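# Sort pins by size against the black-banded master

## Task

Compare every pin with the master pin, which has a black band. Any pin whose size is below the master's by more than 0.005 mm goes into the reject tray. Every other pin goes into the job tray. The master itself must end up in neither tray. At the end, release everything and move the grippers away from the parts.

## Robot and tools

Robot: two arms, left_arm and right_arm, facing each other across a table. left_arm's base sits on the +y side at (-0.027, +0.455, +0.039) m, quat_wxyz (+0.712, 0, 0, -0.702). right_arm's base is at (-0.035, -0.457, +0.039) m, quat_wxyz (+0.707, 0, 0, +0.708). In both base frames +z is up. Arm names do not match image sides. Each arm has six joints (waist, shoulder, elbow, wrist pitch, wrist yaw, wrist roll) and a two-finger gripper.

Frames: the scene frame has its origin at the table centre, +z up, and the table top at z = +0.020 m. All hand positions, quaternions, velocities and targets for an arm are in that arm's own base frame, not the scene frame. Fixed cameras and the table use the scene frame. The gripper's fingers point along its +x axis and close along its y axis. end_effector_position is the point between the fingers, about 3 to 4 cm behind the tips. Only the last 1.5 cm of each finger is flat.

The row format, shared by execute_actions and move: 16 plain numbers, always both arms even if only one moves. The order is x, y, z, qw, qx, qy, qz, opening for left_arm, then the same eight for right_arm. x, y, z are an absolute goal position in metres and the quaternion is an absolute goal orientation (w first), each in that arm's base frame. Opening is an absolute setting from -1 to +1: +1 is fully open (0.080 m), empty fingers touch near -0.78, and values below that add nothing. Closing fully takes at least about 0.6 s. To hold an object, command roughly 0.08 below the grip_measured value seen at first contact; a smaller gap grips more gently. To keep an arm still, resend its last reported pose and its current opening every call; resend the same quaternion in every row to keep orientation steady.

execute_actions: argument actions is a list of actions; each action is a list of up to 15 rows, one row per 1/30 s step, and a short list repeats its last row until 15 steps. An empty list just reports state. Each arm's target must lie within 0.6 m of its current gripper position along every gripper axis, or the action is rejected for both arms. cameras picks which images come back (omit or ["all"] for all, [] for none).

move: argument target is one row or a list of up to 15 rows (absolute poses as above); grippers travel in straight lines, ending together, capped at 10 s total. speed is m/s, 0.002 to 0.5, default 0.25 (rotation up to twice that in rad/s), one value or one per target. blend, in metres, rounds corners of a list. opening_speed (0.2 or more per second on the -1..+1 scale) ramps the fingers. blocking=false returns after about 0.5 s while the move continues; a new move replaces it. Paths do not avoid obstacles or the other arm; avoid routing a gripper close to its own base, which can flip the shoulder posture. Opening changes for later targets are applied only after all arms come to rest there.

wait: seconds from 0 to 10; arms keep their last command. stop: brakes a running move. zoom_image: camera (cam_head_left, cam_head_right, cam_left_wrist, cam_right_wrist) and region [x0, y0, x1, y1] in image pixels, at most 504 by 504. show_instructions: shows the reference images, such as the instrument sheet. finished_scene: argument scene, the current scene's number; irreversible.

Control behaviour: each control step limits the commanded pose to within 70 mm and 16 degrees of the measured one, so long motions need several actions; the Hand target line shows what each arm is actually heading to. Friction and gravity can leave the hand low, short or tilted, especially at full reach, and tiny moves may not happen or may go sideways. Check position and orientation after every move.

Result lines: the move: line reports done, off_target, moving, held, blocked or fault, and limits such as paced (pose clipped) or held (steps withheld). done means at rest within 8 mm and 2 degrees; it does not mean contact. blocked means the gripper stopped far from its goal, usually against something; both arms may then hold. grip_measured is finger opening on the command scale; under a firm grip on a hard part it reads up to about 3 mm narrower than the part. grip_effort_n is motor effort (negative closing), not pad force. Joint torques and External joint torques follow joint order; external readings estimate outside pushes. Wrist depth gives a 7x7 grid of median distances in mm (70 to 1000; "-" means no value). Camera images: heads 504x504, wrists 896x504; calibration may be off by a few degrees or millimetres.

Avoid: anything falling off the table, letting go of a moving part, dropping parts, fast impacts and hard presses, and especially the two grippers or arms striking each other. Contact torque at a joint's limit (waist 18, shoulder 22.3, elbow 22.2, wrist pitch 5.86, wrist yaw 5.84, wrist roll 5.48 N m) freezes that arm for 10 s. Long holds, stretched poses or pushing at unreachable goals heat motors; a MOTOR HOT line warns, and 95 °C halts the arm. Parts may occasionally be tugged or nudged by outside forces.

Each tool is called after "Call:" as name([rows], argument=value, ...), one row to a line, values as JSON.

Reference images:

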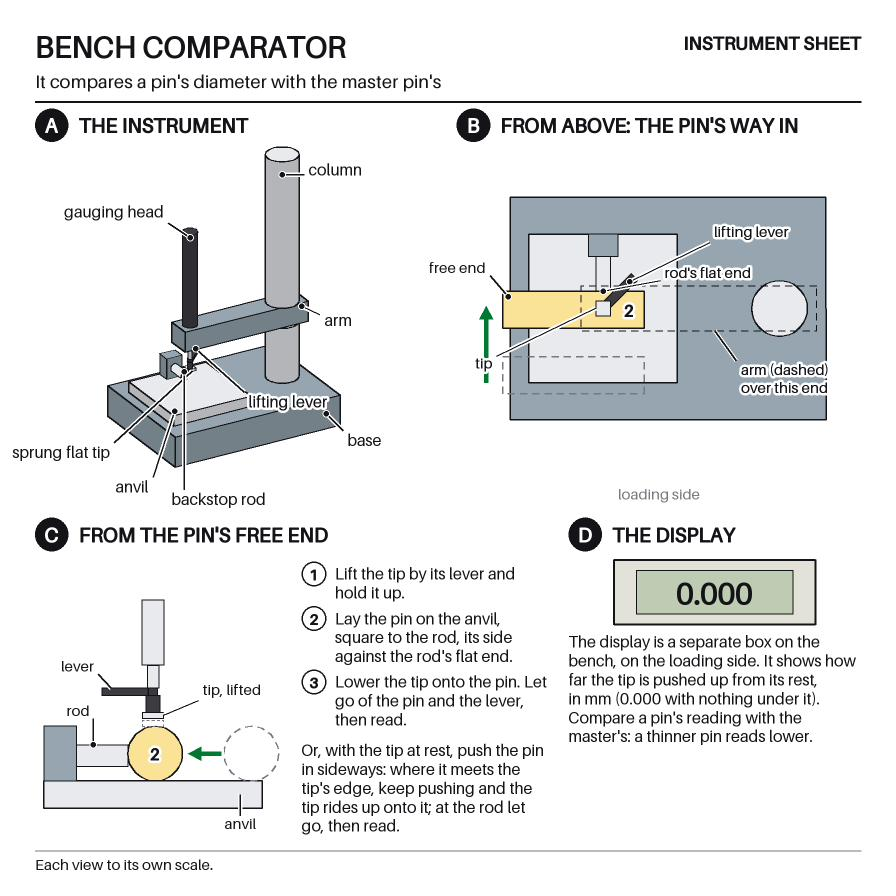

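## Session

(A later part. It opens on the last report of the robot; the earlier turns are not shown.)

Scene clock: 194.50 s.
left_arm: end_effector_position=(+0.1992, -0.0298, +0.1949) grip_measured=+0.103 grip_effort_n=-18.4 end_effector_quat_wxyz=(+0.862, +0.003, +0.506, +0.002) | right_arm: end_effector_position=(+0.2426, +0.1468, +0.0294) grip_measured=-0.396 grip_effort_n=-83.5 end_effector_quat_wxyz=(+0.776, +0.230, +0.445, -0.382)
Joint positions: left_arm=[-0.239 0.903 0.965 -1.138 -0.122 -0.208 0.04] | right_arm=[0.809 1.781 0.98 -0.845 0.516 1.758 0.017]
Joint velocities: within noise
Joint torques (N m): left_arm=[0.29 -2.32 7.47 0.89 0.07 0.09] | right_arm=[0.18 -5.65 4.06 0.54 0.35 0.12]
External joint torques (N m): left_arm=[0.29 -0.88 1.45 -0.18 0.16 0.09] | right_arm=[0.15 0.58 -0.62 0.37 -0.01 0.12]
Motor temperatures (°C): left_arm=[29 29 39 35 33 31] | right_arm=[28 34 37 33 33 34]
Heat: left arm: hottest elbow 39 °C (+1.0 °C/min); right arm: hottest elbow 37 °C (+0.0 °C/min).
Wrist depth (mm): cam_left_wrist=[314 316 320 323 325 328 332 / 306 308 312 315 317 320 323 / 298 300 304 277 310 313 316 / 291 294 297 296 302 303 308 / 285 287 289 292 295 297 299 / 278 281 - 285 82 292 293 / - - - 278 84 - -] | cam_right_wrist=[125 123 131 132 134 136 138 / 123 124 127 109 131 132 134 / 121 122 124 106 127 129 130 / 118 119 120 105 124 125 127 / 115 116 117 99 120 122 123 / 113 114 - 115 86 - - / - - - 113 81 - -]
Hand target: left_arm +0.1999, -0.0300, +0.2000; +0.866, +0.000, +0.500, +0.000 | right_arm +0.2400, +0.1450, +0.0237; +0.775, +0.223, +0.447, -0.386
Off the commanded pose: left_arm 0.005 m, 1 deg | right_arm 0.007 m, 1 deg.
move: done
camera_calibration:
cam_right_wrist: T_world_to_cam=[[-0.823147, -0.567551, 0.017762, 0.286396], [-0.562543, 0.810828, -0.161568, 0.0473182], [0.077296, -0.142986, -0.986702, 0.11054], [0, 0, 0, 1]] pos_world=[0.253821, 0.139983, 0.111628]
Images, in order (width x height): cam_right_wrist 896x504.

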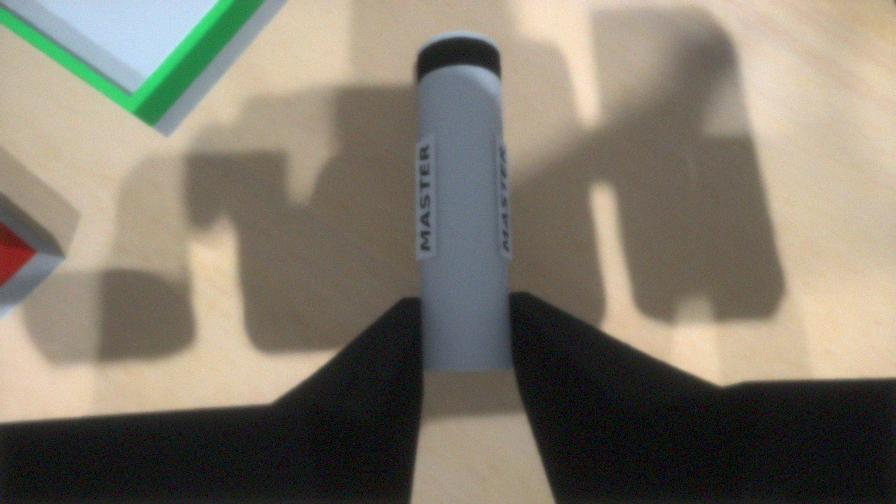

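Call:
move([
  [0.20, -0.03, 0.20, 0.866, 0, 0.5, 0, 0.1, 0.24, 0.145, 0.0265, 0.7750, 0.2231, 0.4475, -0.3864, 0.0],
  [0.20, -0.03, 0.20, 0.866, 0, 0.5, 0, 0.1, 0.235, 0.150, 0.08, 0.7750, 0.2231, 0.4475, -0.3864, 0.0],
  [0.20, -0.03, 0.20, 0.866, 0, 0.5, 0, 0.1, 0.3588, -0.050, 0.10, 0.3810, 0.4490, 0.2200, -0.7777, 0.0],
], speed=[0.05,0.12,0.3], opening_speed=0.5, blend=[0,0.02,0])

Scene clock: 212.27 s.
left_arm: end_effector_position=(+0.1992, -0.0298, +0.1949) grip_measured=+0.103 grip_effort_n=-18.4 end_effector_quat_wxyz=(+0.862, +0.003, +0.506, +0.002) | right_arm: end_effector_position=(+0.3573, -0.0505, +0.1028) grip_measured=-0.004 grip_effort_n=13.7 end_effector_quat_wxyz=(-0.386, -0.455, -0.219, +0.772)
Joint positions: left_arm=[-0.239 0.903 0.965 -1.138 -0.122 -0.208 0.04] | right_arm=[0.023 2.18 1.852 -1.57 0.401 2.316 0.035]
Joint velocities: within noise
Joint torques (N m): left_arm=[0.29 -2.32 7.47 0.89 0.07 0.09] | right_arm=[0.03 -9.39 6.42 -0.32 0.19 0.13]
External joint torques (N m): left_arm=[0.29 -0.85 1.41 -0.19 0.16 0.09] | right_arm=[-0.01 -0.18 1.48 -0.05 -0.07 0.13]
Motor temperatures (°C): left_arm=[29 29 40 36 33 31] | right_arm=[28 34 35 33 33 34]
Heat: left arm: hottest elbow 40 °C (+1.0 °C/min); right arm: hottest elbow 35 °C (-2.0 °C/min).
Wrist depth (mm): cam_left_wrist=[315 317 321 322 324 327 331 / 306 308 311 314 317 319 323 / 297 301 303 277 310 313 316 / 290 294 296 296 302 304 308 / 284 286 290 292 295 298 300 / 278 282 - 285 83 291 294 / - - - 277 84 - -] | cam_right_wrist=[91 107 163 209 212 214 218 / 163 155 158 203 206 207 194 / 151 151 154 194 200 202 203 / 155 156 157 191 194 197 199 / 180 180 97 186 93 191 194 / 177 - - 182 90 - - / - - - 177 - - -]
Hand target: left_arm +0.1999, -0.0300, +0.2000; +0.866, +0.000, +0.500, +0.000 | right_arm +0.3586, -0.0501, +0.0997; -0.384, -0.453, -0.219, +0.774
Off the commanded pose: left_arm 0.005 m, 1 deg | right_arm 0.003 m, 1 deg.
joint sent to its limit (right arm) — joint 4 (wrist pitch), lower limit. The joint targets still meet the commanded pose.
move: done
camera_calibration:
cam_left_wrist: T_world_to_cam=[[-0.00949412, -0.999423, 0.0326178, -0.0279631], [-0.985105, 0.00374749, -0.171912, 0.262149], [0.17169, -0.0337641, -0.984572, 0.236487], [0, 0, 0, 1]] pos_world=[0.217376, -0.0209446, 0.278817]
cam_right_wrist: T_world_to_cam=[[-0.768958, 0.638955, 0.0209615, 0.308736], [0.629133, 0.762148, -0.152715, -0.145508], [-0.113554, -0.104244, -0.988048, 0.216096], [0, 0, 0, 1]] pos_world=[0.353488, -0.063843, 0.18482]

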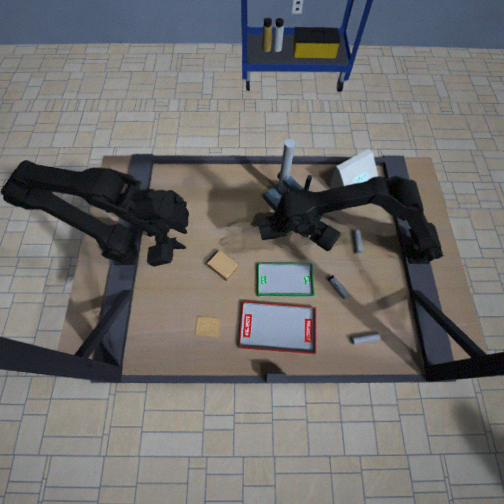

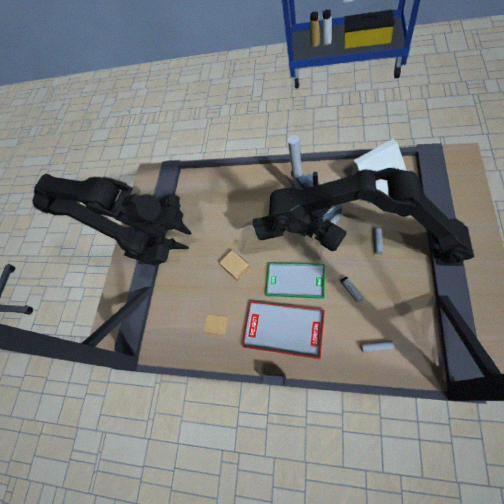

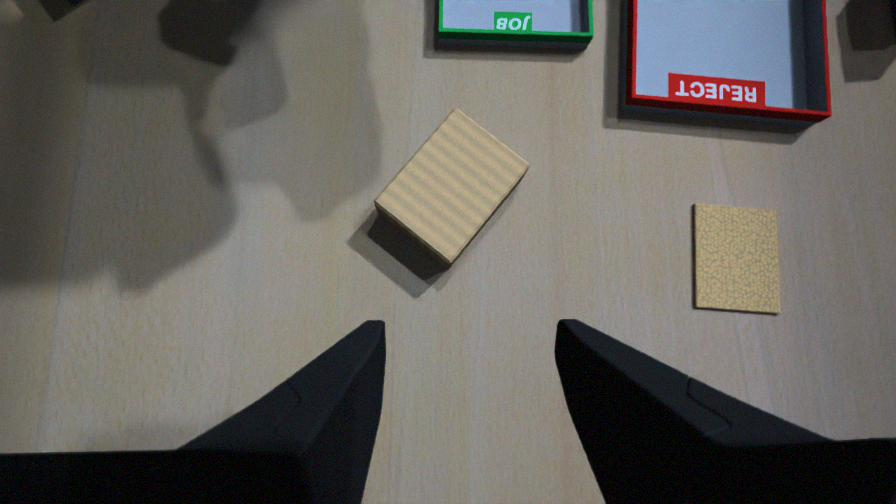

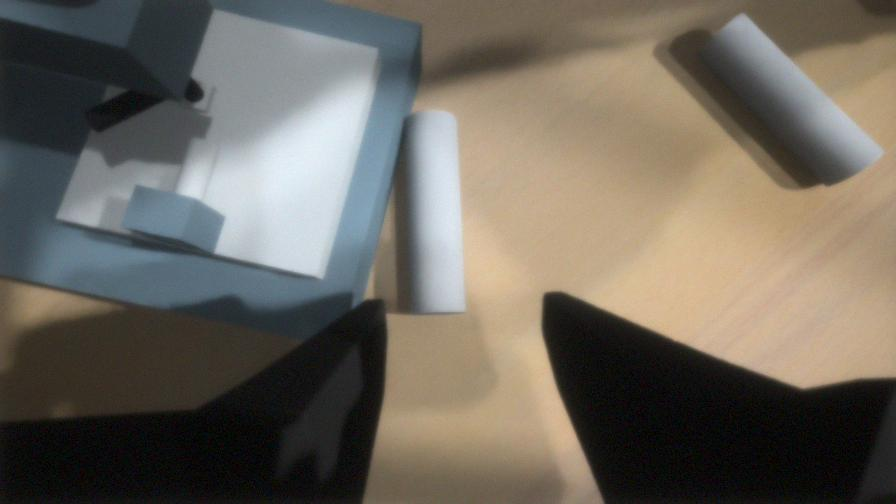

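Call:
move([
  [0.20, -0.03, 0.20, 0.866, 0, 0.5, 0, 0.1, 0.3647, -0.0690, 0.060, 0.3673, 0.4528, 0.2121, -0.7843, -1],
  [0.20, -0.03, 0.20, 0.866, 0, 0.5, 0, 0.1, 0.3640, -0.0690, 0.0405, 0.3673, 0.4528, 0.2121, -0.7843, -1],
], speed=[0.1,0.04], cameras=["cam_right_wrist"])

Scene clock: 287.87 s.
left_arm: end_effector_position=(+0.1992, -0.0298, +0.1949) grip_measured=+0.103 grip_effort_n=-18.4 end_effector_quat_wxyz=(+0.862, +0.003, +0.506, +0.002) | right_arm: end_effector_position=(+0.3663, -0.0683, +0.0463) grip_measured=-0.796 grip_effort_n=-83.5 end_effector_quat_wxyz=(-0.368, -0.461, -0.208, +0.780)
Joint positions: left_arm=[-0.239 0.903 0.965 -1.138 -0.122 -0.208 0.04] | right_arm=[-0.026 2.269 1.773 -1.399 0.401 2.313 0]
Joint velocities: within noise
Joint torques (N m): left_arm=[0.29 -2.31 7.46 0.89 0.07 0.09] | right_arm=[-0.14 -9.93 4.57 -0.05 0.35 -0.13]
External joint torques (N m): left_arm=[0.29 -0.83 1.39 -0.18 0.15 0.09] | right_arm=[-0.08 -0.19 -0.33 0.2 0.07 -0.13]
Motor temperatures (°C): left_arm=[29 29 41 36 33 31] | right_arm=[28 42 39 32 33 34]
Heat: left arm: hottest elbow 41 °C (+1.0 °C/min); right arm: hottest shoulder 42 °C (+5.0 °C/min).
Wrist depth (mm): cam_left_wrist=[314 317 320 322 324 328 332 / 305 309 312 315 317 319 323 / 298 301 303 277 309 313 316 / 291 293 296 297 302 303 307 / 283 287 290 291 296 297 300 / 278 280 - 284 83 292 293 / - - - 279 84 - -] | cam_right_wrist=[97 99 100 123 148 150 152 / - 96 98 120 144 146 147 / - 93 95 120 140 141 143 / 99 91 93 132 135 137 139 / 97 98 99 87 132 133 135 / 123 123 97 84 - - - / - - - - - - -]
Hand target: left_arm +0.1999, -0.0300, +0.2000; +0.866, +0.000, +0.500, +0.000 | right_arm +0.3640, -0.0690, +0.0406; -0.367, -0.453, -0.212, +0.784
Off the commanded pose: left_arm 0.005 m, 1 deg | right_arm 0.006 m, 1 deg.
move: done
camera_calibration:
cam_right_wrist: T_world_to_cam=[[-0.738188, 0.674274, 0.0208252, 0.319346], [0.664294, 0.731943, -0.151568, -0.161179], [-0.117441, -0.0980515, -0.988227, 0.161323], [0, 0, 0, 1]] pos_world=[0.361754, -0.0815355, 0.128344]
Images, in order (width x height): cam_right_wrist 896x504.

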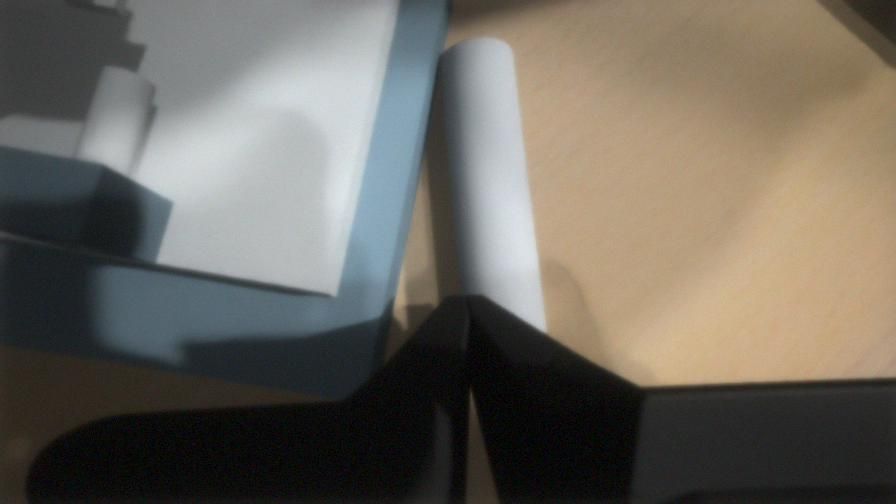

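Call:
move([
  [0.20, -0.03, 0.20, 0.866, 0, 0.5, 0, 0.1, 0.3640, -0.0690, 0.0345, 0.3673, 0.4528, 0.2121, -0.7843, -1],
  [0.20, -0.03, 0.20, 0.866, 0, 0.5, 0, 0.1, 0.3510, -0.0580, 0.0345, 0.3673, 0.4528, 0.2121, -0.7843, -1],
], speed=[0.03,0.04], cameras=["cam_right_wrist"])

Scene clock: 292.47 s.
left_arm: end_effector_position=(+0.1992, -0.0298, +0.1949) grip_measured=+0.103 grip_effort_n=-18.4 end_effector_quat_wxyz=(+0.862, +0.003, +0.506, +0.002) | right_arm: end_effector_position=(+0.3516, -0.0589, +0.0309) grip_measured=-0.796 grip_effort_n=-83.5 end_effector_quat_wxyz=(-0.367, -0.448, -0.214, +0.786)
Joint positions: left_arm=[-0.239 0.903 0.965 -1.138 -0.122 -0.208 0.04] | right_arm=[-0.002 2.257 1.678 -1.355 0.396 2.333 0]
Joint velocities: within noise
Joint torques (N m): left_arm=[0.29 -2.32 7.46 0.89 0.07 0.1] | right_arm=[0.19 -12.91 4.37 -0.1 0.19 0.13]
External joint torques (N m): left_arm=[0.29 -0.86 1.41 -0.19 0.16 0.09] | right_arm=[0.25 -3.4 -0.34 0.23 -0.08 0.13]
Motor temperatures (°C): left_arm=[29 29 41 36 33 31] | right_arm=[28 43 38 32 33 34]
Heat: left arm: hottest elbow 41 °C (+1.0 °C/min); right arm: hottest shoulder 43 °C (+5.0 °C/min).
Wrist depth (mm): cam_left_wrist=[314 317 320 322 324 327 332 / 307 308 312 315 317 319 323 / 298 300 303 276 309 314 317 / 291 294 296 295 302 304 308 / 284 287 290 292 295 297 299 / 277 281 - 285 82 292 293 / - - - 278 84 - -] | cam_right_wrist=[83 84 97 132 119 138 140 / - 81 94 128 110 133 135 / - 79 96 124 125 129 131 / - 76 108 120 107 124 127 / 83 83 109 95 117 121 122 / - 82 - 84 - - - / - - - - - - -]
Hand target: left_arm +0.1999, -0.0300, +0.2000; +0.866, +0.000, +0.500, +0.000 | right_arm +0.3510, -0.0579, +0.0345; -0.367, -0.453, -0.212, +0.784
Off the commanded pose: left_arm 0.005 m, 1 deg | right_arm 0.004 m, 1 deg.
move: done
camera_calibration:
cam_right_wrist: T_world_to_cam=[[-0.740427, 0.670784, 0.0426308, 0.302422], [0.655862, 0.734917, -0.172461, -0.156878], [-0.147014, -0.099735, -0.984093, 0.155516], [0, 0, 0, 1]] pos_world=[0.349675, -0.0720573, 0.113094]
Images, in order (width x height): cam_right_wrist 896x504.

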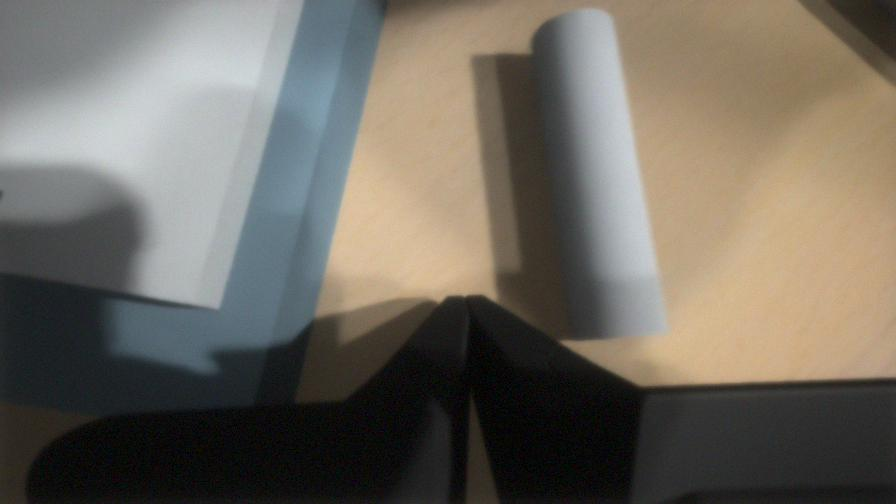

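Call:
move([
  [0.20, -0.03, 0.20, 0.866, 0, 0.5, 0, 0.1, 0.3550, -0.0550, 0.070, 0.3673, 0.4528, 0.2121, -0.7843, 0.0],
  [0.20, -0.03, 0.20, 0.866, 0, 0.5, 0, 0.1, 0.3230, -0.0420, 0.060, 0.3965, 0.4445, 0.2290, -0.7699, 0.0],
  [0.20, -0.03, 0.20, 0.866, 0, 0.5, 0, 0.1, 0.3225, -0.0423, 0.037, 0.3965, 0.4445, 0.2290, -0.7699, 0.0],
], speed=[0.1,0.1,0.06], blend=[0.01,0.005,0], cameras=["cam_right_wrist"])

Scene clock: 302.17 s.
left_arm: end_effector_position=(+0.1992, -0.0298, +0.1949) grip_measured=+0.103 grip_effort_n=-18.4 end_effector_quat_wxyz=(+0.862, +0.003, +0.506, +0.002) | right_arm: end_effector_position=(+0.3245, -0.0421, +0.0396) grip_measured=-0.004 grip_effort_n=14.7 end_effector_quat_wxyz=(-0.395, -0.450, -0.226, +0.768)
Joint positions: left_arm=[-0.239 0.903 0.965 -1.138 -0.122 -0.208 0.04] | right_arm=[0.05 2.112 1.485 -1.278 0.398 2.317 0.035]
Joint velocities: within noise
Joint torques (N m): left_arm=[0.29 -2.32 7.46 0.89 0.07 0.1] | right_arm=[0.11 -9.51 4.31 -0.06 0.4 -0.13]
External joint torques (N m): left_arm=[0.29 -0.91 1.43 -0.2 0.15 0.1] | right_arm=[0.08 -1.07 -0.28 0.21 0.13 -0.13]
Motor temperatures (°C): left_arm=[29 29 41 36 33 31] | right_arm=[28 44 37 32 33 34]
Heat: left arm: hottest elbow 41 °C (+1.0 °C/min); right arm: hottest shoulder 44 °C (+5.1 °C/min).
Wrist depth (mm): cam_left_wrist=[314 317 319 322 324 327 331 / 306 309 312 315 317 320 323 / 299 301 303 277 310 314 316 / 292 293 297 297 302 304 308 / 285 286 288 291 295 297 300 / 277 281 - 285 82 292 294 / - - - 278 84 - -] | cam_right_wrist=[93 104 139 142 144 146 128 / - 103 135 137 139 141 125 / 92 100 131 133 135 137 120 / - 114 128 130 131 133 116 / - 114 124 126 92 130 113 / - 108 - 123 82 - - / - - - 119 120 - -]
Hand target: left_arm +0.1999, -0.0300, +0.2000; +0.866, +0.000, +0.500, +0.000 | right_arm +0.3226, -0.0423, +0.0371; -0.397, -0.445, -0.229, +0.770
Off the commanded pose: left_arm 0.005 m, 1 deg | right_arm 0.003 m, 1 deg.
move: done
camera_calibration:
cam_right_wrist: T_world_to_cam=[[-0.78466, 0.619315, 0.0275206, 0.283491], [0.608649, 0.778055, -0.155485, -0.133434], [-0.117707, -0.105252, -0.987455, 0.152155], [0, 0, 0, 1]] pos_world=[0.321568, -0.0557368, 0.121697]
Images, in order (width x height): cam_right_wrist 896x504.

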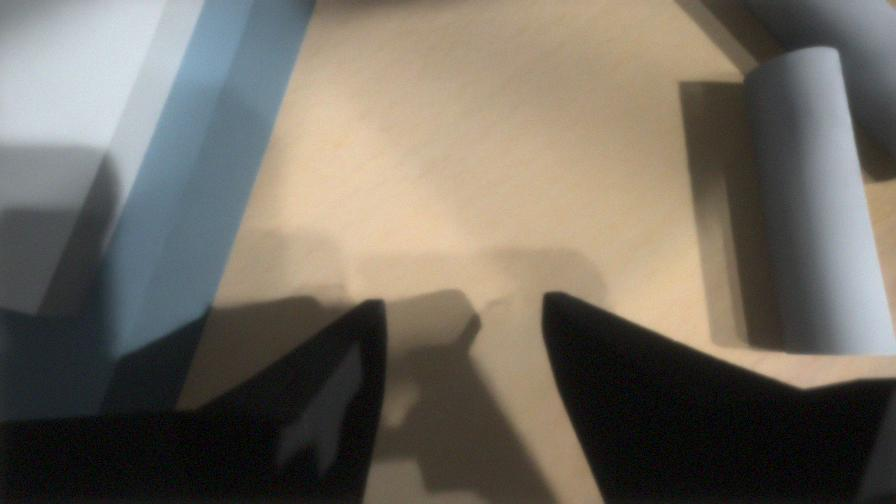

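Call:
move([
  [0.20, -0.03, 0.20, 0.866, 0, 0.5, 0, 0.1, 0.3225, -0.0423, 0.10, 0.3965, 0.4445, 0.2290, -0.7699, 0.0],
  [0.20, -0.03, 0.20, 0.866, 0, 0.5, 0, 0.1, 0.20, -0.04, 0.25, 0.866, 0, 0.5, 0, 0.0],
], speed=[0.2,0.35], blend=[0.03,0])

Scene clock: 309.73 s.
left_arm: end_effector_position=(+0.1992, -0.0298, +0.1949) grip_measured=+0.103 grip_effort_n=-18.4 end_effector_quat_wxyz=(+0.862, +0.003, +0.506, +0.002) | right_arm: end_effector_position=(+0.1994, -0.0398, +0.2467) grip_measured=-0.003 grip_effort_n=13.7 end_effector_quat_wxyz=(+0.864, +0.001, +0.504, -0.001)
Joint positions: left_arm=[-0.239 0.903 0.965 -1.138 -0.122 -0.208 0.04] | right_arm=[-0.307 0.986 1.213 -1.304 -0.15 -0.267 0.035]
Joint velocities: within noise
Joint torques (N m): left_arm=[0.29 -2.32 7.47 0.89 0.07 0.1] | right_arm=[-0.23 -2.19 7.49 0.85 -0.22 -0.13]
External joint torques (N m): left_arm=[0.3 -0.81 1.39 -0.18 0.15 0.1] | right_arm=[-0.21 -0.59 1.71 -0.23 -0.13 -0.14]
Motor temperatures (°C): left_arm=[29 29 41 36 33 31] | right_arm=[28 43 37 32 33 34]
Heat: left arm: hottest elbow 41 °C (+1.0 °C/min); right arm: hottest shoulder 43 °C (+3.0 °C/min).
Wrist depth (mm): cam_left_wrist=[313 316 319 323 324 327 331 / 306 307 312 315 317 319 323 / 297 301 304 277 309 313 316 / 291 293 296 296 302 303 308 / 284 286 290 292 295 297 299 / 277 281 - 285 82 292 294 / - - - 279 84 - -] | cam_right_wrist=[349 349 355 359 326 329 364 / 343 345 348 352 313 325 359 / 338 342 342 345 343 349 352 / 333 333 336 339 341 343 262 / 327 329 97 331 96 289 259 / 323 - - 325 82 - - / - - - 322 - - -]
Hand target: left_arm +0.1999, -0.0300, +0.2000; +0.866, +0.000, +0.500, +0.000 | right_arm +0.2000, -0.0400, +0.2500; +0.866, +0.000, +0.500, +0.000
Off the commanded pose: left_arm 0.005 m, 1 deg | right_arm 0.003 m, 1 deg.
move: done
camera_calibration:
cam_left_wrist: T_world_to_cam=[[-0.00949412, -0.999423, 0.0326178, -0.0279631], [-0.985105, 0.00374749, -0.171912, 0.262149], [0.17169, -0.0337641, -0.984572, 0.236487], [0, 0, 0, 1]] pos_world=[0.217376, -0.0209446, 0.278817]
cam_right_wrist: T_world_to_cam=[[-0.0449576, -0.998416, 0.0338261, -0.035196], [-0.986987, 0.0391591, -0.155958, 0.261985], [0.154386, -0.0403975, -0.987184, 0.290355], [0, 0, 0, 1]] pos_world=[0.212166, -0.0336697, 0.328683]

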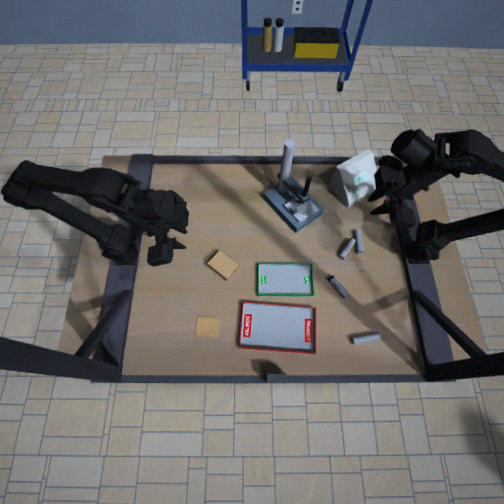

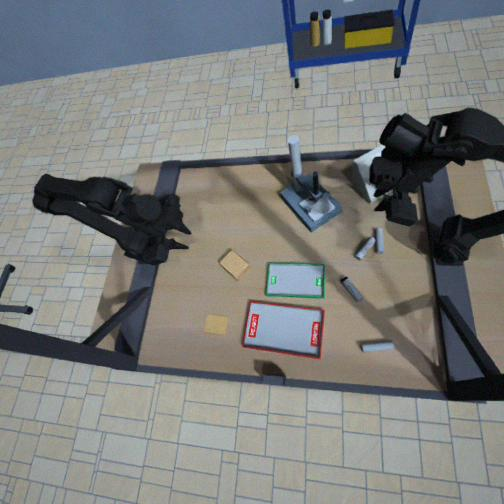

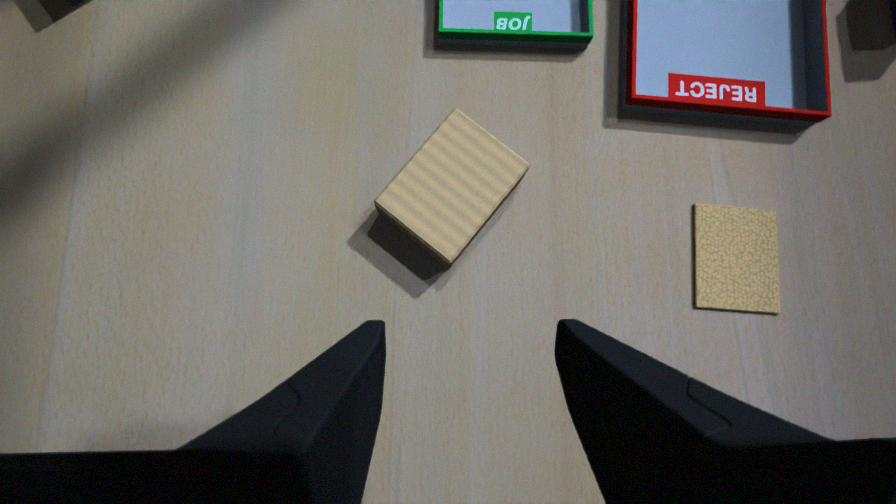

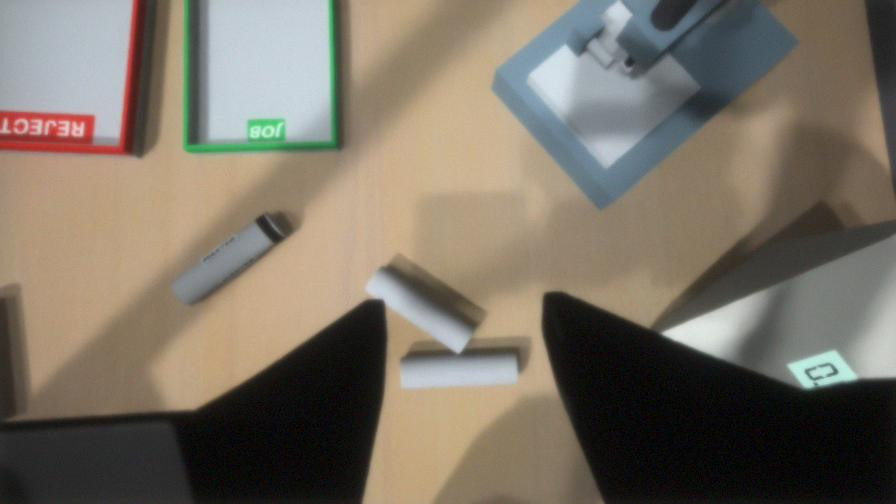

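Call:
move([
  [0.20, -0.03, 0.20, 0.866, 0, 0.5, 0, 0.1, 0.2492, 0.0066, 0.10, 0.4032, 0.4425, 0.2328, -0.7664, 0.0],
  [0.20, -0.03, 0.20, 0.866, 0, 0.5, 0, 0.1, 0.2482, 0.0066, 0.048, 0.4032, 0.4425, 0.2328, -0.7664, 0.0],
], speed=[0.35,0.12], blend=[0.02,0], cameras=["cam_right_wrist"])

Scene clock: 321.93 s.
left_arm: end_effector_position=(+0.1992, -0.0298, +0.1949) grip_measured=+0.103 grip_effort_n=-18.4 end_effector_quat_wxyz=(+0.862, +0.003, +0.506, +0.002) | right_arm: end_effector_position=(+0.2504, +0.0076, +0.0514) grip_measured=-0.003 grip_effort_n=12.8 end_effector_quat_wxyz=(-0.406, -0.447, -0.233, +0.762)
Joint positions: left_arm=[-0.239 0.903 0.965 -1.138 -0.122 -0.208 0.04] | right_arm=[0.234 1.871 1.177 -1.266 0.344 2.472 0.035]
Joint velocities: within noise
Joint torques (N m): left_arm=[0.3 -2.32 7.47 0.89 0.07 0.1] | right_arm=[-0.2 -6.76 4.11 -0.14 0.17 0.13]
External joint torques (N m): left_arm=[0.3 -0.81 1.39 -0.19 0.16 0.1] | right_arm=[-0.27 -0.09 -0.28 0.27 -0.05 0.13]
Motor temperatures (°C): left_arm=[29 29 41 36 33 31] | right_arm=[28 41 38 32 33 34]
Heat: left arm: hottest elbow 41 °C (+1.0 °C/min); right arm: hottest shoulder 41 °C (+0.0 °C/min).
Wrist depth (mm): cam_left_wrist=[313 317 320 323 324 327 331 / 304 309 311 315 317 319 322 / 298 300 304 276 310 313 316 / 291 293 295 296 302 303 308 / 284 287 289 291 294 297 300 / 278 280 - 285 83 292 293 / - - - 278 84 - -] | cam_right_wrist=[153 155 157 156 160 163 164 / 149 150 152 152 137 158 159 / 145 146 148 133 141 153 155 / 141 142 144 128 147 149 150 / 137 138 139 125 96 145 146 / 134 - - 137 91 - - / - - - 134 135 - -]
Hand target: left_arm +0.1999, -0.0300, +0.2000; +0.866, +0.000, +0.500, +0.000 | right_arm +0.2481, +0.0066, +0.0480; -0.403, -0.442, -0.233, +0.766
Off the commanded pose: left_arm 0.005 m, 1 deg | right_arm 0.004 m, 1 deg.
move: done
camera_calibration:
cam_right_wrist: T_world_to_cam=[[-0.802489, 0.596078, 0.02652, 0.198927], [0.585785, 0.795524, -0.154909, -0.119582], [-0.113435, -0.108778, -0.987573, 0.159237], [0, 0, 0, 1]] pos_world=[0.247749, -0.00612464, 0.133458]
Images, in order (width x height): cam_right_wrist 896x504.

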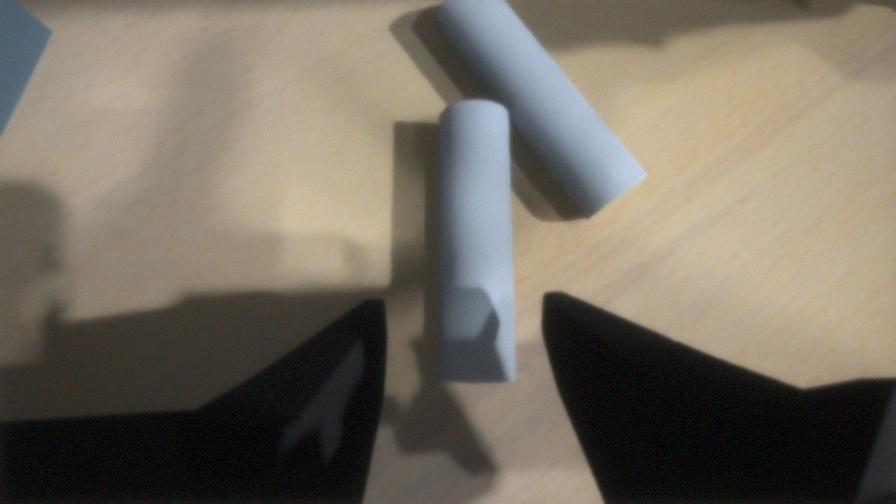

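Call:
move([
  [0.20, -0.03, 0.20, 0.866, 0, 0.5, 0, 0.1, 0.2474, 0.0123, 0.040, 0.3932, 0.4455, 0.2270, -0.7716, 0.0],
  [0.20, -0.03, 0.20, 0.866, 0, 0.5, 0, 0.1, 0.2474, 0.0123, 0.0255, 0.3932, 0.4455, 0.2270, -0.7716, 0.0],
  [0.20, -0.03, 0.20, 0.866, 0, 0.5, 0, 0.1, 0.2474, 0.0123, 0.0255, 0.3932, 0.4455, 0.2270, -0.7716, -0.6],
], speed=0.05, blend=0, opening_speed=0.5, cameras=["cam_right_wrist"])

Scene clock: 329.63 s.
left_arm: end_effector_position=(+0.1992, -0.0298, +0.1949) grip_measured=+0.103 grip_effort_n=-18.4 end_effector_quat_wxyz=(+0.862, +0.003, +0.506, +0.002) | right_arm: end_effector_position=(+0.2500, +0.0122, +0.0290) grip_measured=-0.399 grip_effort_n=-83.5 end_effector_quat_wxyz=(-0.395, -0.451, -0.226, +0.768)
Joint positions: left_arm=[-0.239 0.903 0.965 -1.138 -0.122 -0.208 0.04] | right_arm=[0.244 1.922 1.145 -1.195 0.328 2.511 0.017]
Joint velocities: within noise
Joint torques (N m): left_arm=[0.3 -2.31 7.46 0.89 0.07 0.1] | right_arm=[0.17 -6.8 3.91 -0.15 0.16 0.12]
External joint torques (N m): left_arm=[0.29 -0.8 1.34 -0.2 0.16 0.09] | right_arm=[0.17 -0.08 -0.22 0.26 -0.05 0.12]
Motor temperatures (°C): left_arm=[29 29 41 36 33 31] | right_arm=[28 40 37 32 33 34]
Heat: left arm: hottest elbow 41 °C (+1.0 °C/min); right arm: hottest shoulder 40 °C (-1.0 °C/min).
Wrist depth (mm): cam_left_wrist=[314 317 320 322 324 327 333 / 305 308 311 315 318 320 322 / 298 301 303 276 310 313 315 / 291 293 296 296 302 304 308 / 284 286 291 291 295 297 300 / 277 281 - 285 82 291 293 / - - - 279 84 - -] | cam_right_wrist=[130 131 133 132 116 137 139 / 126 127 129 110 113 133 134 / 123 124 125 108 127 129 131 / 120 120 122 105 124 126 127 / 116 117 118 100 104 122 123 / 114 115 - 116 - - - / - - - 114 81 - -]
Hand target: left_arm +0.1999, -0.0300, +0.2000; +0.866, +0.000, +0.500, +0.000 | right_arm +0.2474, +0.0123, +0.0256; -0.393, -0.445, -0.227, +0.772
Off the commanded pose: left_arm 0.005 m, 1 deg | right_arm 0.004 m, 1 deg.
move: done
camera_calibration:
cam_right_wrist: T_world_to_cam=[[-0.784033, 0.62017, 0.0261083, 0.191597], [0.609826, 0.777438, -0.153958, -0.132337], [-0.115778, -0.104787, -0.987732, 0.138073], [0, 0, 0, 1]] pos_world=[0.246907, -0.00147074, 0.111003]
Images, in order (width x height): cam_right_wrist 896x504.

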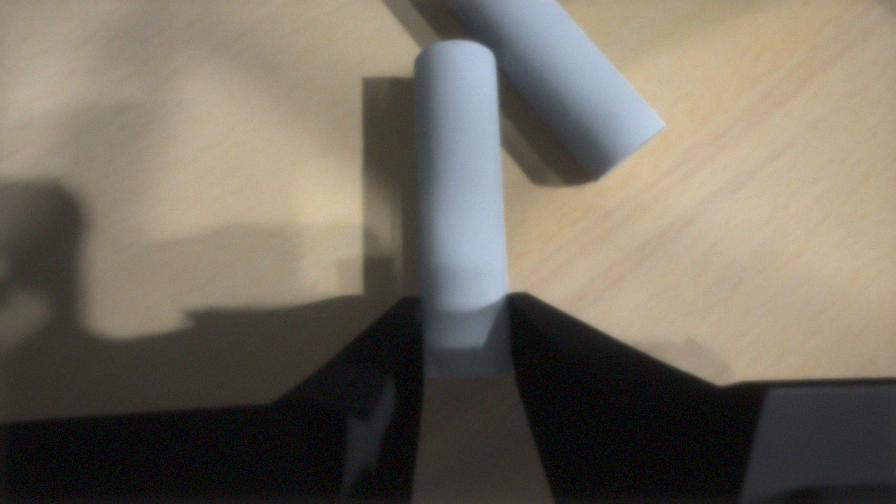

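Call:
move([
  [0.20, -0.03, 0.20, 0.866, 0, 0.5, 0, 0.1, 0.2474, 0.0123, 0.09, 0.3932, 0.4455, 0.2270, -0.7716, -0.6],
  [0.20, -0.03, 0.20, 0.866, 0, 0.5, 0, 0.1, 0.25, -0.05, 0.13, 0.7750, 0.2231, 0.4475, -0.3864, -0.6],
  [0.20, -0.03, 0.20, 0.866, 0, 0.5, 0, 0.1, 0.2995, -0.1275, 0.105, 0.7750, 0.2231, 0.4475, -0.3864, -0.6],
], speed=[0.15,0.3,0.2], blend=[0.01,0.03,0], cameras=["cam_right_wrist"])

Call:
move([
  [0.20, -0.03, 0.20, 0.866, 0, 0.5, 0, 0.1, 0.2990, -0.1275, 0.082, 0.7750, 0.2231, 0.4475, -0.3864, -0.6],
  [0.20, -0.03, 0.20, 0.866, 0, 0.5, 0, 0.1, 0.2990, -0.1275, 0.0710, 0.7750, 0.2231, 0.4475, -0.3864, -0.6],
], speed=[0.08,0.03], blend=[0.005,0], cameras=["cam_right_wrist"])

Scene clock: 341.87 s.
left_arm: end_effector_position=(+0.1992, -0.0298, +0.1949) grip_measured=+0.103 grip_effort_n=-18.4 end_effector_quat_wxyz=(+0.862, +0.003, +0.506, +0.002) | right_arm: end_effector_position=(+0.2941, -0.1250, +0.0995) grip_measured=-0.399 grip_effort_n=-83.5 end_effector_quat_wxyz=(+0.770, +0.222, +0.456, -0.387)
Joint positions: left_arm=[-0.239 0.903 0.965 -1.138 -0.122 -0.208 0.04] | right_arm=[-0.256 1.462 0.93 -0.633 0.313 0.601 0.017]
Joint velocities: within noise
Joint torques (N m): left_arm=[0.3 -2.32 7.47 0.89 0.07 0.09] | right_arm=[-0.22 -5.91 8.35 1.17 0.25 -0.13]
External joint torques (N m): left_arm=[0.3 -0.88 1.44 -0.18 0.15 0.09] | right_arm=[-0.21 -0.75 2.35 0.23 0.05 -0.13]
Motor temperatures (°C): left_arm=[29 29 41 36 33 31] | right_arm=[28 40 37 32 33 34]
Heat: left arm: hottest elbow 41 °C (+0.0 °C/min); right arm: hottest shoulder 40 °C (-2.0 °C/min).
Wrist depth (mm): cam_left_wrist=[312 317 320 322 324 327 331 / 305 310 312 315 318 319 323 / 298 301 303 277 310 312 317 / 291 294 296 297 302 303 308 / 284 287 289 292 295 297 300 / 277 281 - 285 82 293 293 / - - - 279 84 - -] | cam_right_wrist=[186 - 100 165 201 205 146 / 183 124 135 112 197 199 144 / 180 151 146 109 193 195 143 / 177 148 144 106 190 192 142 / 174 175 153 100 104 189 152 / 172 174 - 179 - - - / - - - 177 - - -]
Hand target: left_arm +0.1999, -0.0300, +0.2000; +0.866, +0.000, +0.500, +0.000 | right_arm +0.2994, -0.1274, +0.1050; +0.775, +0.223, +0.447, -0.386
Off the commanded pose: left_arm 0.005 m, 1 deg | right_arm 0.008 m, 1 deg.
move: done
camera_calibration:
cam_right_wrist: T_world_to_cam=[[-0.822657, -0.566685, 0.0458711, 0.170466], [-0.566576, 0.810446, -0.148893, 0.307901], [0.0471991, -0.148477, -0.987789, 0.145132], [0, 0, 0, 1]] pos_world=[0.307834, -0.131388, 0.181384]
Images, in order (width x height): cam_right_wrist 896x504.

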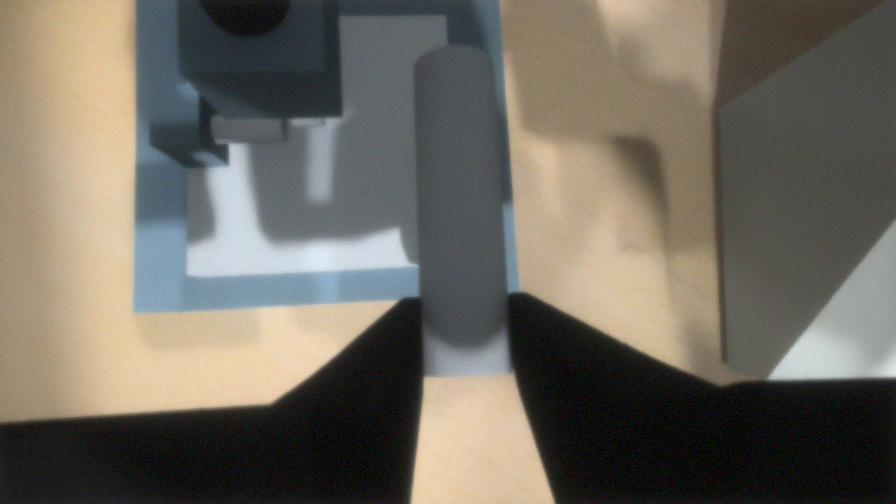

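Scene clock: 342.93 s.
left_arm: end_effector_position=(+0.1992, -0.0298, +0.1949) grip_measured=+0.103 grip_effort_n=-18.4 end_effector_quat_wxyz=(+0.862, +0.003, +0.506, +0.002) | right_arm: end_effector_position=(+0.3003, -0.1267, +0.0749) grip_measured=-0.399 grip_effort_n=-83.5 end_effector_quat_wxyz=(+0.777, +0.225, +0.444, -0.385)
Joint positions: left_arm=[-0.239 0.903 0.965 -1.138 -0.122 -0.208 0.04] | right_arm=[-0.257 1.504 0.853 -0.484 0.312 0.6 0.017]
Joint velocities: within noise
Joint torques (N m): left_arm=[0.29 -2.32 7.47 0.89 0.07 0.09] | right_arm=[-0.2 -5.47 5.68 1.16 0.27 -0.14]
External joint torques (N m): left_arm=[0.3 -0.84 1.41 -0.18 0.15 0.09] | right_arm=[-0.17 -0.12 -0.18 0.18 0.07 -0.14]
Motor temperatures (°C): left_arm=[29 29 41 36 33 31] | right_arm=[28 40 37 32 33 34]
Heat: left arm: hottest elbow 41 °C (+0.0 °C/min); right arm: hottest shoulder 40 °C (-2.0 °C/min).
Wrist depth (mm): cam_left_wrist=[313 317 319 322 324 327 330 / 306 308 311 314 318 320 323 / 298 301 304 277 310 313 317 / 290 293 296 296 301 303 308 / 284 287 290 292 295 297 299 / 278 280 - 284 83 292 294 / - - - 278 84 - -] | cam_right_wrist=[- - 130 131 177 179 181 / 163 112 125 108 172 175 151 / 160 123 123 106 168 171 149 / 156 120 121 103 164 167 148 / 154 153 129 100 104 164 147 / 152 153 - 156 - - - / - - - 153 - - -]
Hand target: left_arm +0.1999, -0.0300, +0.2000; +0.866, +0.000, +0.500, +0.000 | right_arm +0.2989, -0.1274, +0.0710; +0.775, +0.223, +0.448, -0.386
Off the commanded pose: left_arm 0.005 m, 1 deg | right_arm 0.004 m, 1 deg.
move: done
camera_calibration:
cam_right_wrist: T_world_to_cam=[[-0.823483, -0.566743, 0.0260503, 0.177445], [-0.562281, 0.809157, -0.170602, 0.309286], [0.0756087, -0.155135, -0.984996, 0.110614], [0, 0, 0, 1]] pos_world=[0.311665, -0.132535, 0.157097]
Images, in order (width x height): cam_right_wrist 896x504.

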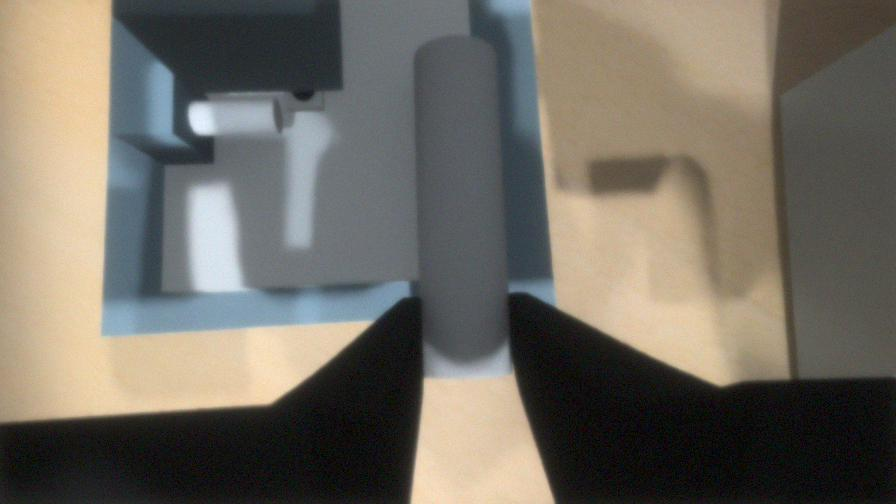

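Call:
move([
  [0.20, -0.03, 0.20, 0.866, 0, 0.5, 0, 0.1, 0.3167, -0.1130, 0.0715, 0.7750, 0.2231, 0.4475, -0.3864, -0.6],
  [0.20, -0.03, 0.20, 0.866, 0, 0.5, 0, 0.1, 0.3318, -0.1012, 0.0720, 0.7750, 0.2231, 0.4475, -0.3864, -0.6],
], speed=[0.05,0.03], blend=[0.003,0], cameras=["cam_right_wrist"])

Scene clock: 351.83 s.
left_arm: end_effector_position=(+0.1992, -0.0298, +0.1949) grip_measured=+0.103 grip_effort_n=-18.4 end_effector_quat_wxyz=(+0.862, +0.003, +0.506, +0.002) | right_arm: end_effector_position=(+0.3280, -0.1053, +0.0742) grip_measured=-0.399 grip_effort_n=-83.5 end_effector_quat_wxyz=(+0.775, +0.222, +0.443, -0.393)
Joint positions: left_arm=[-0.239 0.903 0.965 -1.138 -0.122 -0.208 0.04] | right_arm=[-0.152 1.606 0.954 -0.525 0.369 0.708 0.017]
Joint velocities: within noise
Joint torques (N m): left_arm=[0.29 -2.32 7.46 0.89 0.07 0.1] | right_arm=[0.83 -5.54 7.18 0.82 -0.1 0.1]
External joint torques (N m): left_arm=[0.3 -0.85 1.4 -0.19 0.15 0.09] | right_arm=[0.79 0.48 1.42 -0.08 -0.33 0.1]
Motor temperatures (°C): left_arm=[29 29 41 36 33 31] | right_arm=[28 39 37 33 33 34]
Heat: left arm: hottest elbow 41 °C (+0.0 °C/min); right arm: hottest shoulder 39 °C (-4.0 °C/min).
Wrist depth (mm): cam_left_wrist=[314 316 320 322 325 329 331 / 306 308 311 315 318 319 323 / 297 301 304 277 310 313 317 / 291 293 297 296 302 304 308 / 284 287 290 292 295 296 300 / 277 281 - 285 82 291 293 / - - - 278 84 - -] | cam_right_wrist=[165 167 129 - 144 181 185 / 162 163 106 107 131 177 179 / 158 160 123 107 127 173 175 / 155 157 121 104 125 169 171 / 152 153 128 100 104 164 168 / 149 151 - 155 - - - / - - - 152 - - -]
Hand target: left_arm +0.1999, -0.0300, +0.2000; +0.866, +0.000, +0.500, +0.000 | right_arm +0.3316, -0.1011, +0.0720; +0.775, +0.223, +0.448, -0.386
Off the commanded pose: left_arm 0.005 m, 1 deg | right_arm 0.006 m, 1 deg.
move: done
camera_calibration:
cam_right_wrist: T_world_to_cam=[[-0.829459, -0.557244, 0.0384252, 0.214474], [-0.554645, 0.813545, -0.174683, 0.305713], [0.0660806, -0.166205, -0.983875, 0.113109], [0, 0, 0, 1]] pos_world=[0.339985, -0.110397, 0.156447]
Images, in order (width x height): cam_right_wrist 896x504.

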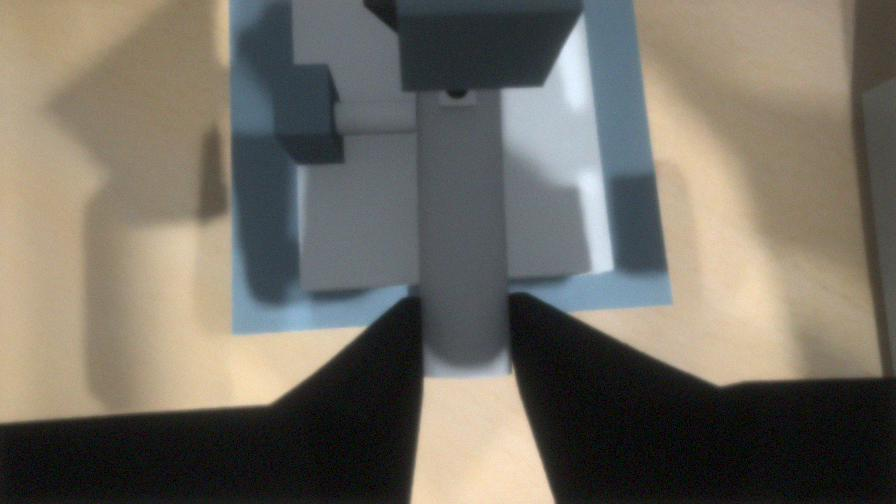

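Call:
move([
  [0.20, -0.03, 0.20, 0.866, 0, 0.5, 0, 0.1, 0.3285, -0.1035, 0.0705, 0.7750, 0.2231, 0.4475, -0.3864, -0.6],
  [0.20, -0.03, 0.20, 0.866, 0, 0.5, 0, 0.1, 0.3285, -0.1035, 0.0705, 0.7750, 0.2231, 0.4475, -0.3864, 0.1],
  [0.20, -0.03, 0.20, 0.866, 0, 0.5, 0, 0.1, 0.3175, -0.0895, 0.107, 0.7750, 0.2231, 0.4475, -0.3864, 0.1],
  [0.20, -0.03, 0.20, 0.866, 0, 0.5, 0, 0.1, 0.2632, -0.115, 0.165, 0.7750, 0.2231, 0.4475, -0.3864, 0.1],
  [0.20, -0.03, 0.20, 0.866, 0, 0.5, 0, 0.1, 0.240, -0.160, 0.165, 0.7750, 0.2231, 0.4475, -0.3864, 0.1],
], speed=[0.03,0.05,0.06,0.2,0.2], blend=[0,0,0.01,0.02,0], opening_speed=0.6, cameras=["cam_right_wrist"])

Call:
zoom_image(camera="cam_right_wrist", region=[680, 235, 830, 305])

Scene clock: 362.23 s.
left_arm: end_effector_position=(+0.1992, -0.0298, +0.1949) grip_measured=+0.103 grip_effort_n=-18.4 end_effector_quat_wxyz=(+0.862, +0.003, +0.506, +0.002) | right_arm: end_effector_position=(+0.2411, -0.1601, +0.1641) grip_measured=+0.096 grip_effort_n=14.7 end_effector_quat_wxyz=(+0.773, +0.223, +0.450, -0.387)
Joint positions: left_arm=[-0.239 0.903 0.965 -1.138 -0.122 -0.208 0.04] | right_arm=[-0.471 1.254 1.017 -0.862 0.222 0.401 0.039]
Joint velocities: within noise
Joint torques (N m): left_arm=[0.3 -2.32 7.46 0.89 0.07 0.09] | right_arm=[-0.29 -6.03 6.33 1.1 0.05 -0.14]
External joint torques (N m): left_arm=[0.31 -0.81 1.39 -0.19 0.15 0.09] | right_arm=[-0.26 -2.13 0.08 0.07 -0.1 -0.14]
Motor temperatures (°C): left_arm=[29 29 41 36 33 31] | right_arm=[28 38 39 33 33 34]
Heat: left arm: hottest elbow 41 °C (+0.0 °C/min); right arm: hottest elbow 39 °C (+2.0 °C/min).
Wrist depth (mm): cam_left_wrist=[314 317 319 323 323 327 332 / 306 309 312 315 318 319 323 / 298 300 303 277 310 313 316 / 291 293 296 296 301 303 308 / 284 285 290 291 295 296 300 / 278 281 - 285 82 292 294 / - - - 278 84 - -] | cam_right_wrist=[254 171 233 269 273 256 - / 129 166 229 263 191 153 155 / 245 188 223 258 188 166 167 / 241 204 219 254 194 185 186 / 238 213 216 249 93 204 210 / 235 - 86 244 86 - - / - - 235 240 - - -]
Hand target: left_arm +0.1999, -0.0300, +0.2000; +0.866, +0.000, +0.500, +0.000 | right_arm +0.2401, -0.1600, +0.1650; +0.775, +0.223, +0.447, -0.386
Off the commanded pose: left_arm 0.005 m, 1 deg | right_arm 0.001 m, 0 deg.
move: done
camera_calibration:
cam_right_wrist: T_world_to_cam=[[-0.824, -0.565289, 0.0383606, 0.105833], [-0.56347, 0.81049, -0.160022, 0.317], [0.0593675, -0.153473, -0.986368, 0.202264], [0, 0, 0, 1]] pos_world=[0.253818, -0.166057, 0.246173]
Images, in order (width x height): cam_right_wrist 896x504.

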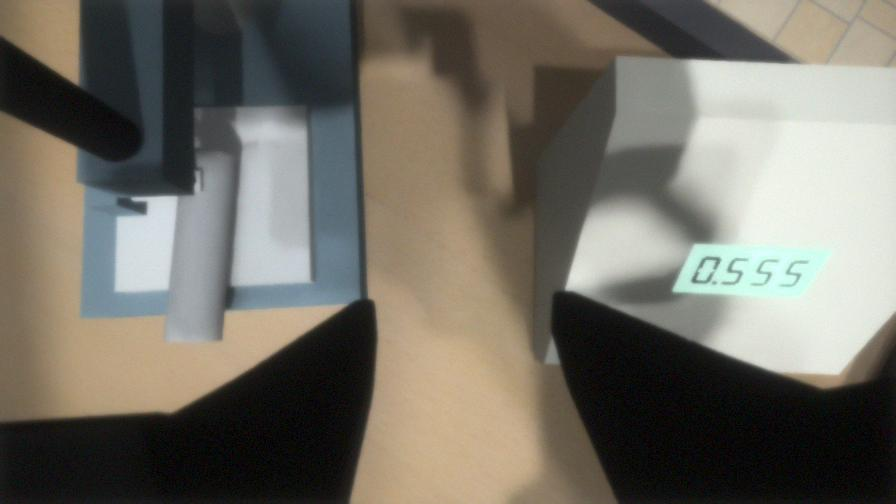

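Scaled by 3.360 from the camera's 896x504 image, which has a finer 1280x720 frame.

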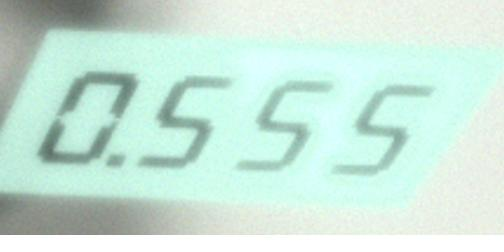

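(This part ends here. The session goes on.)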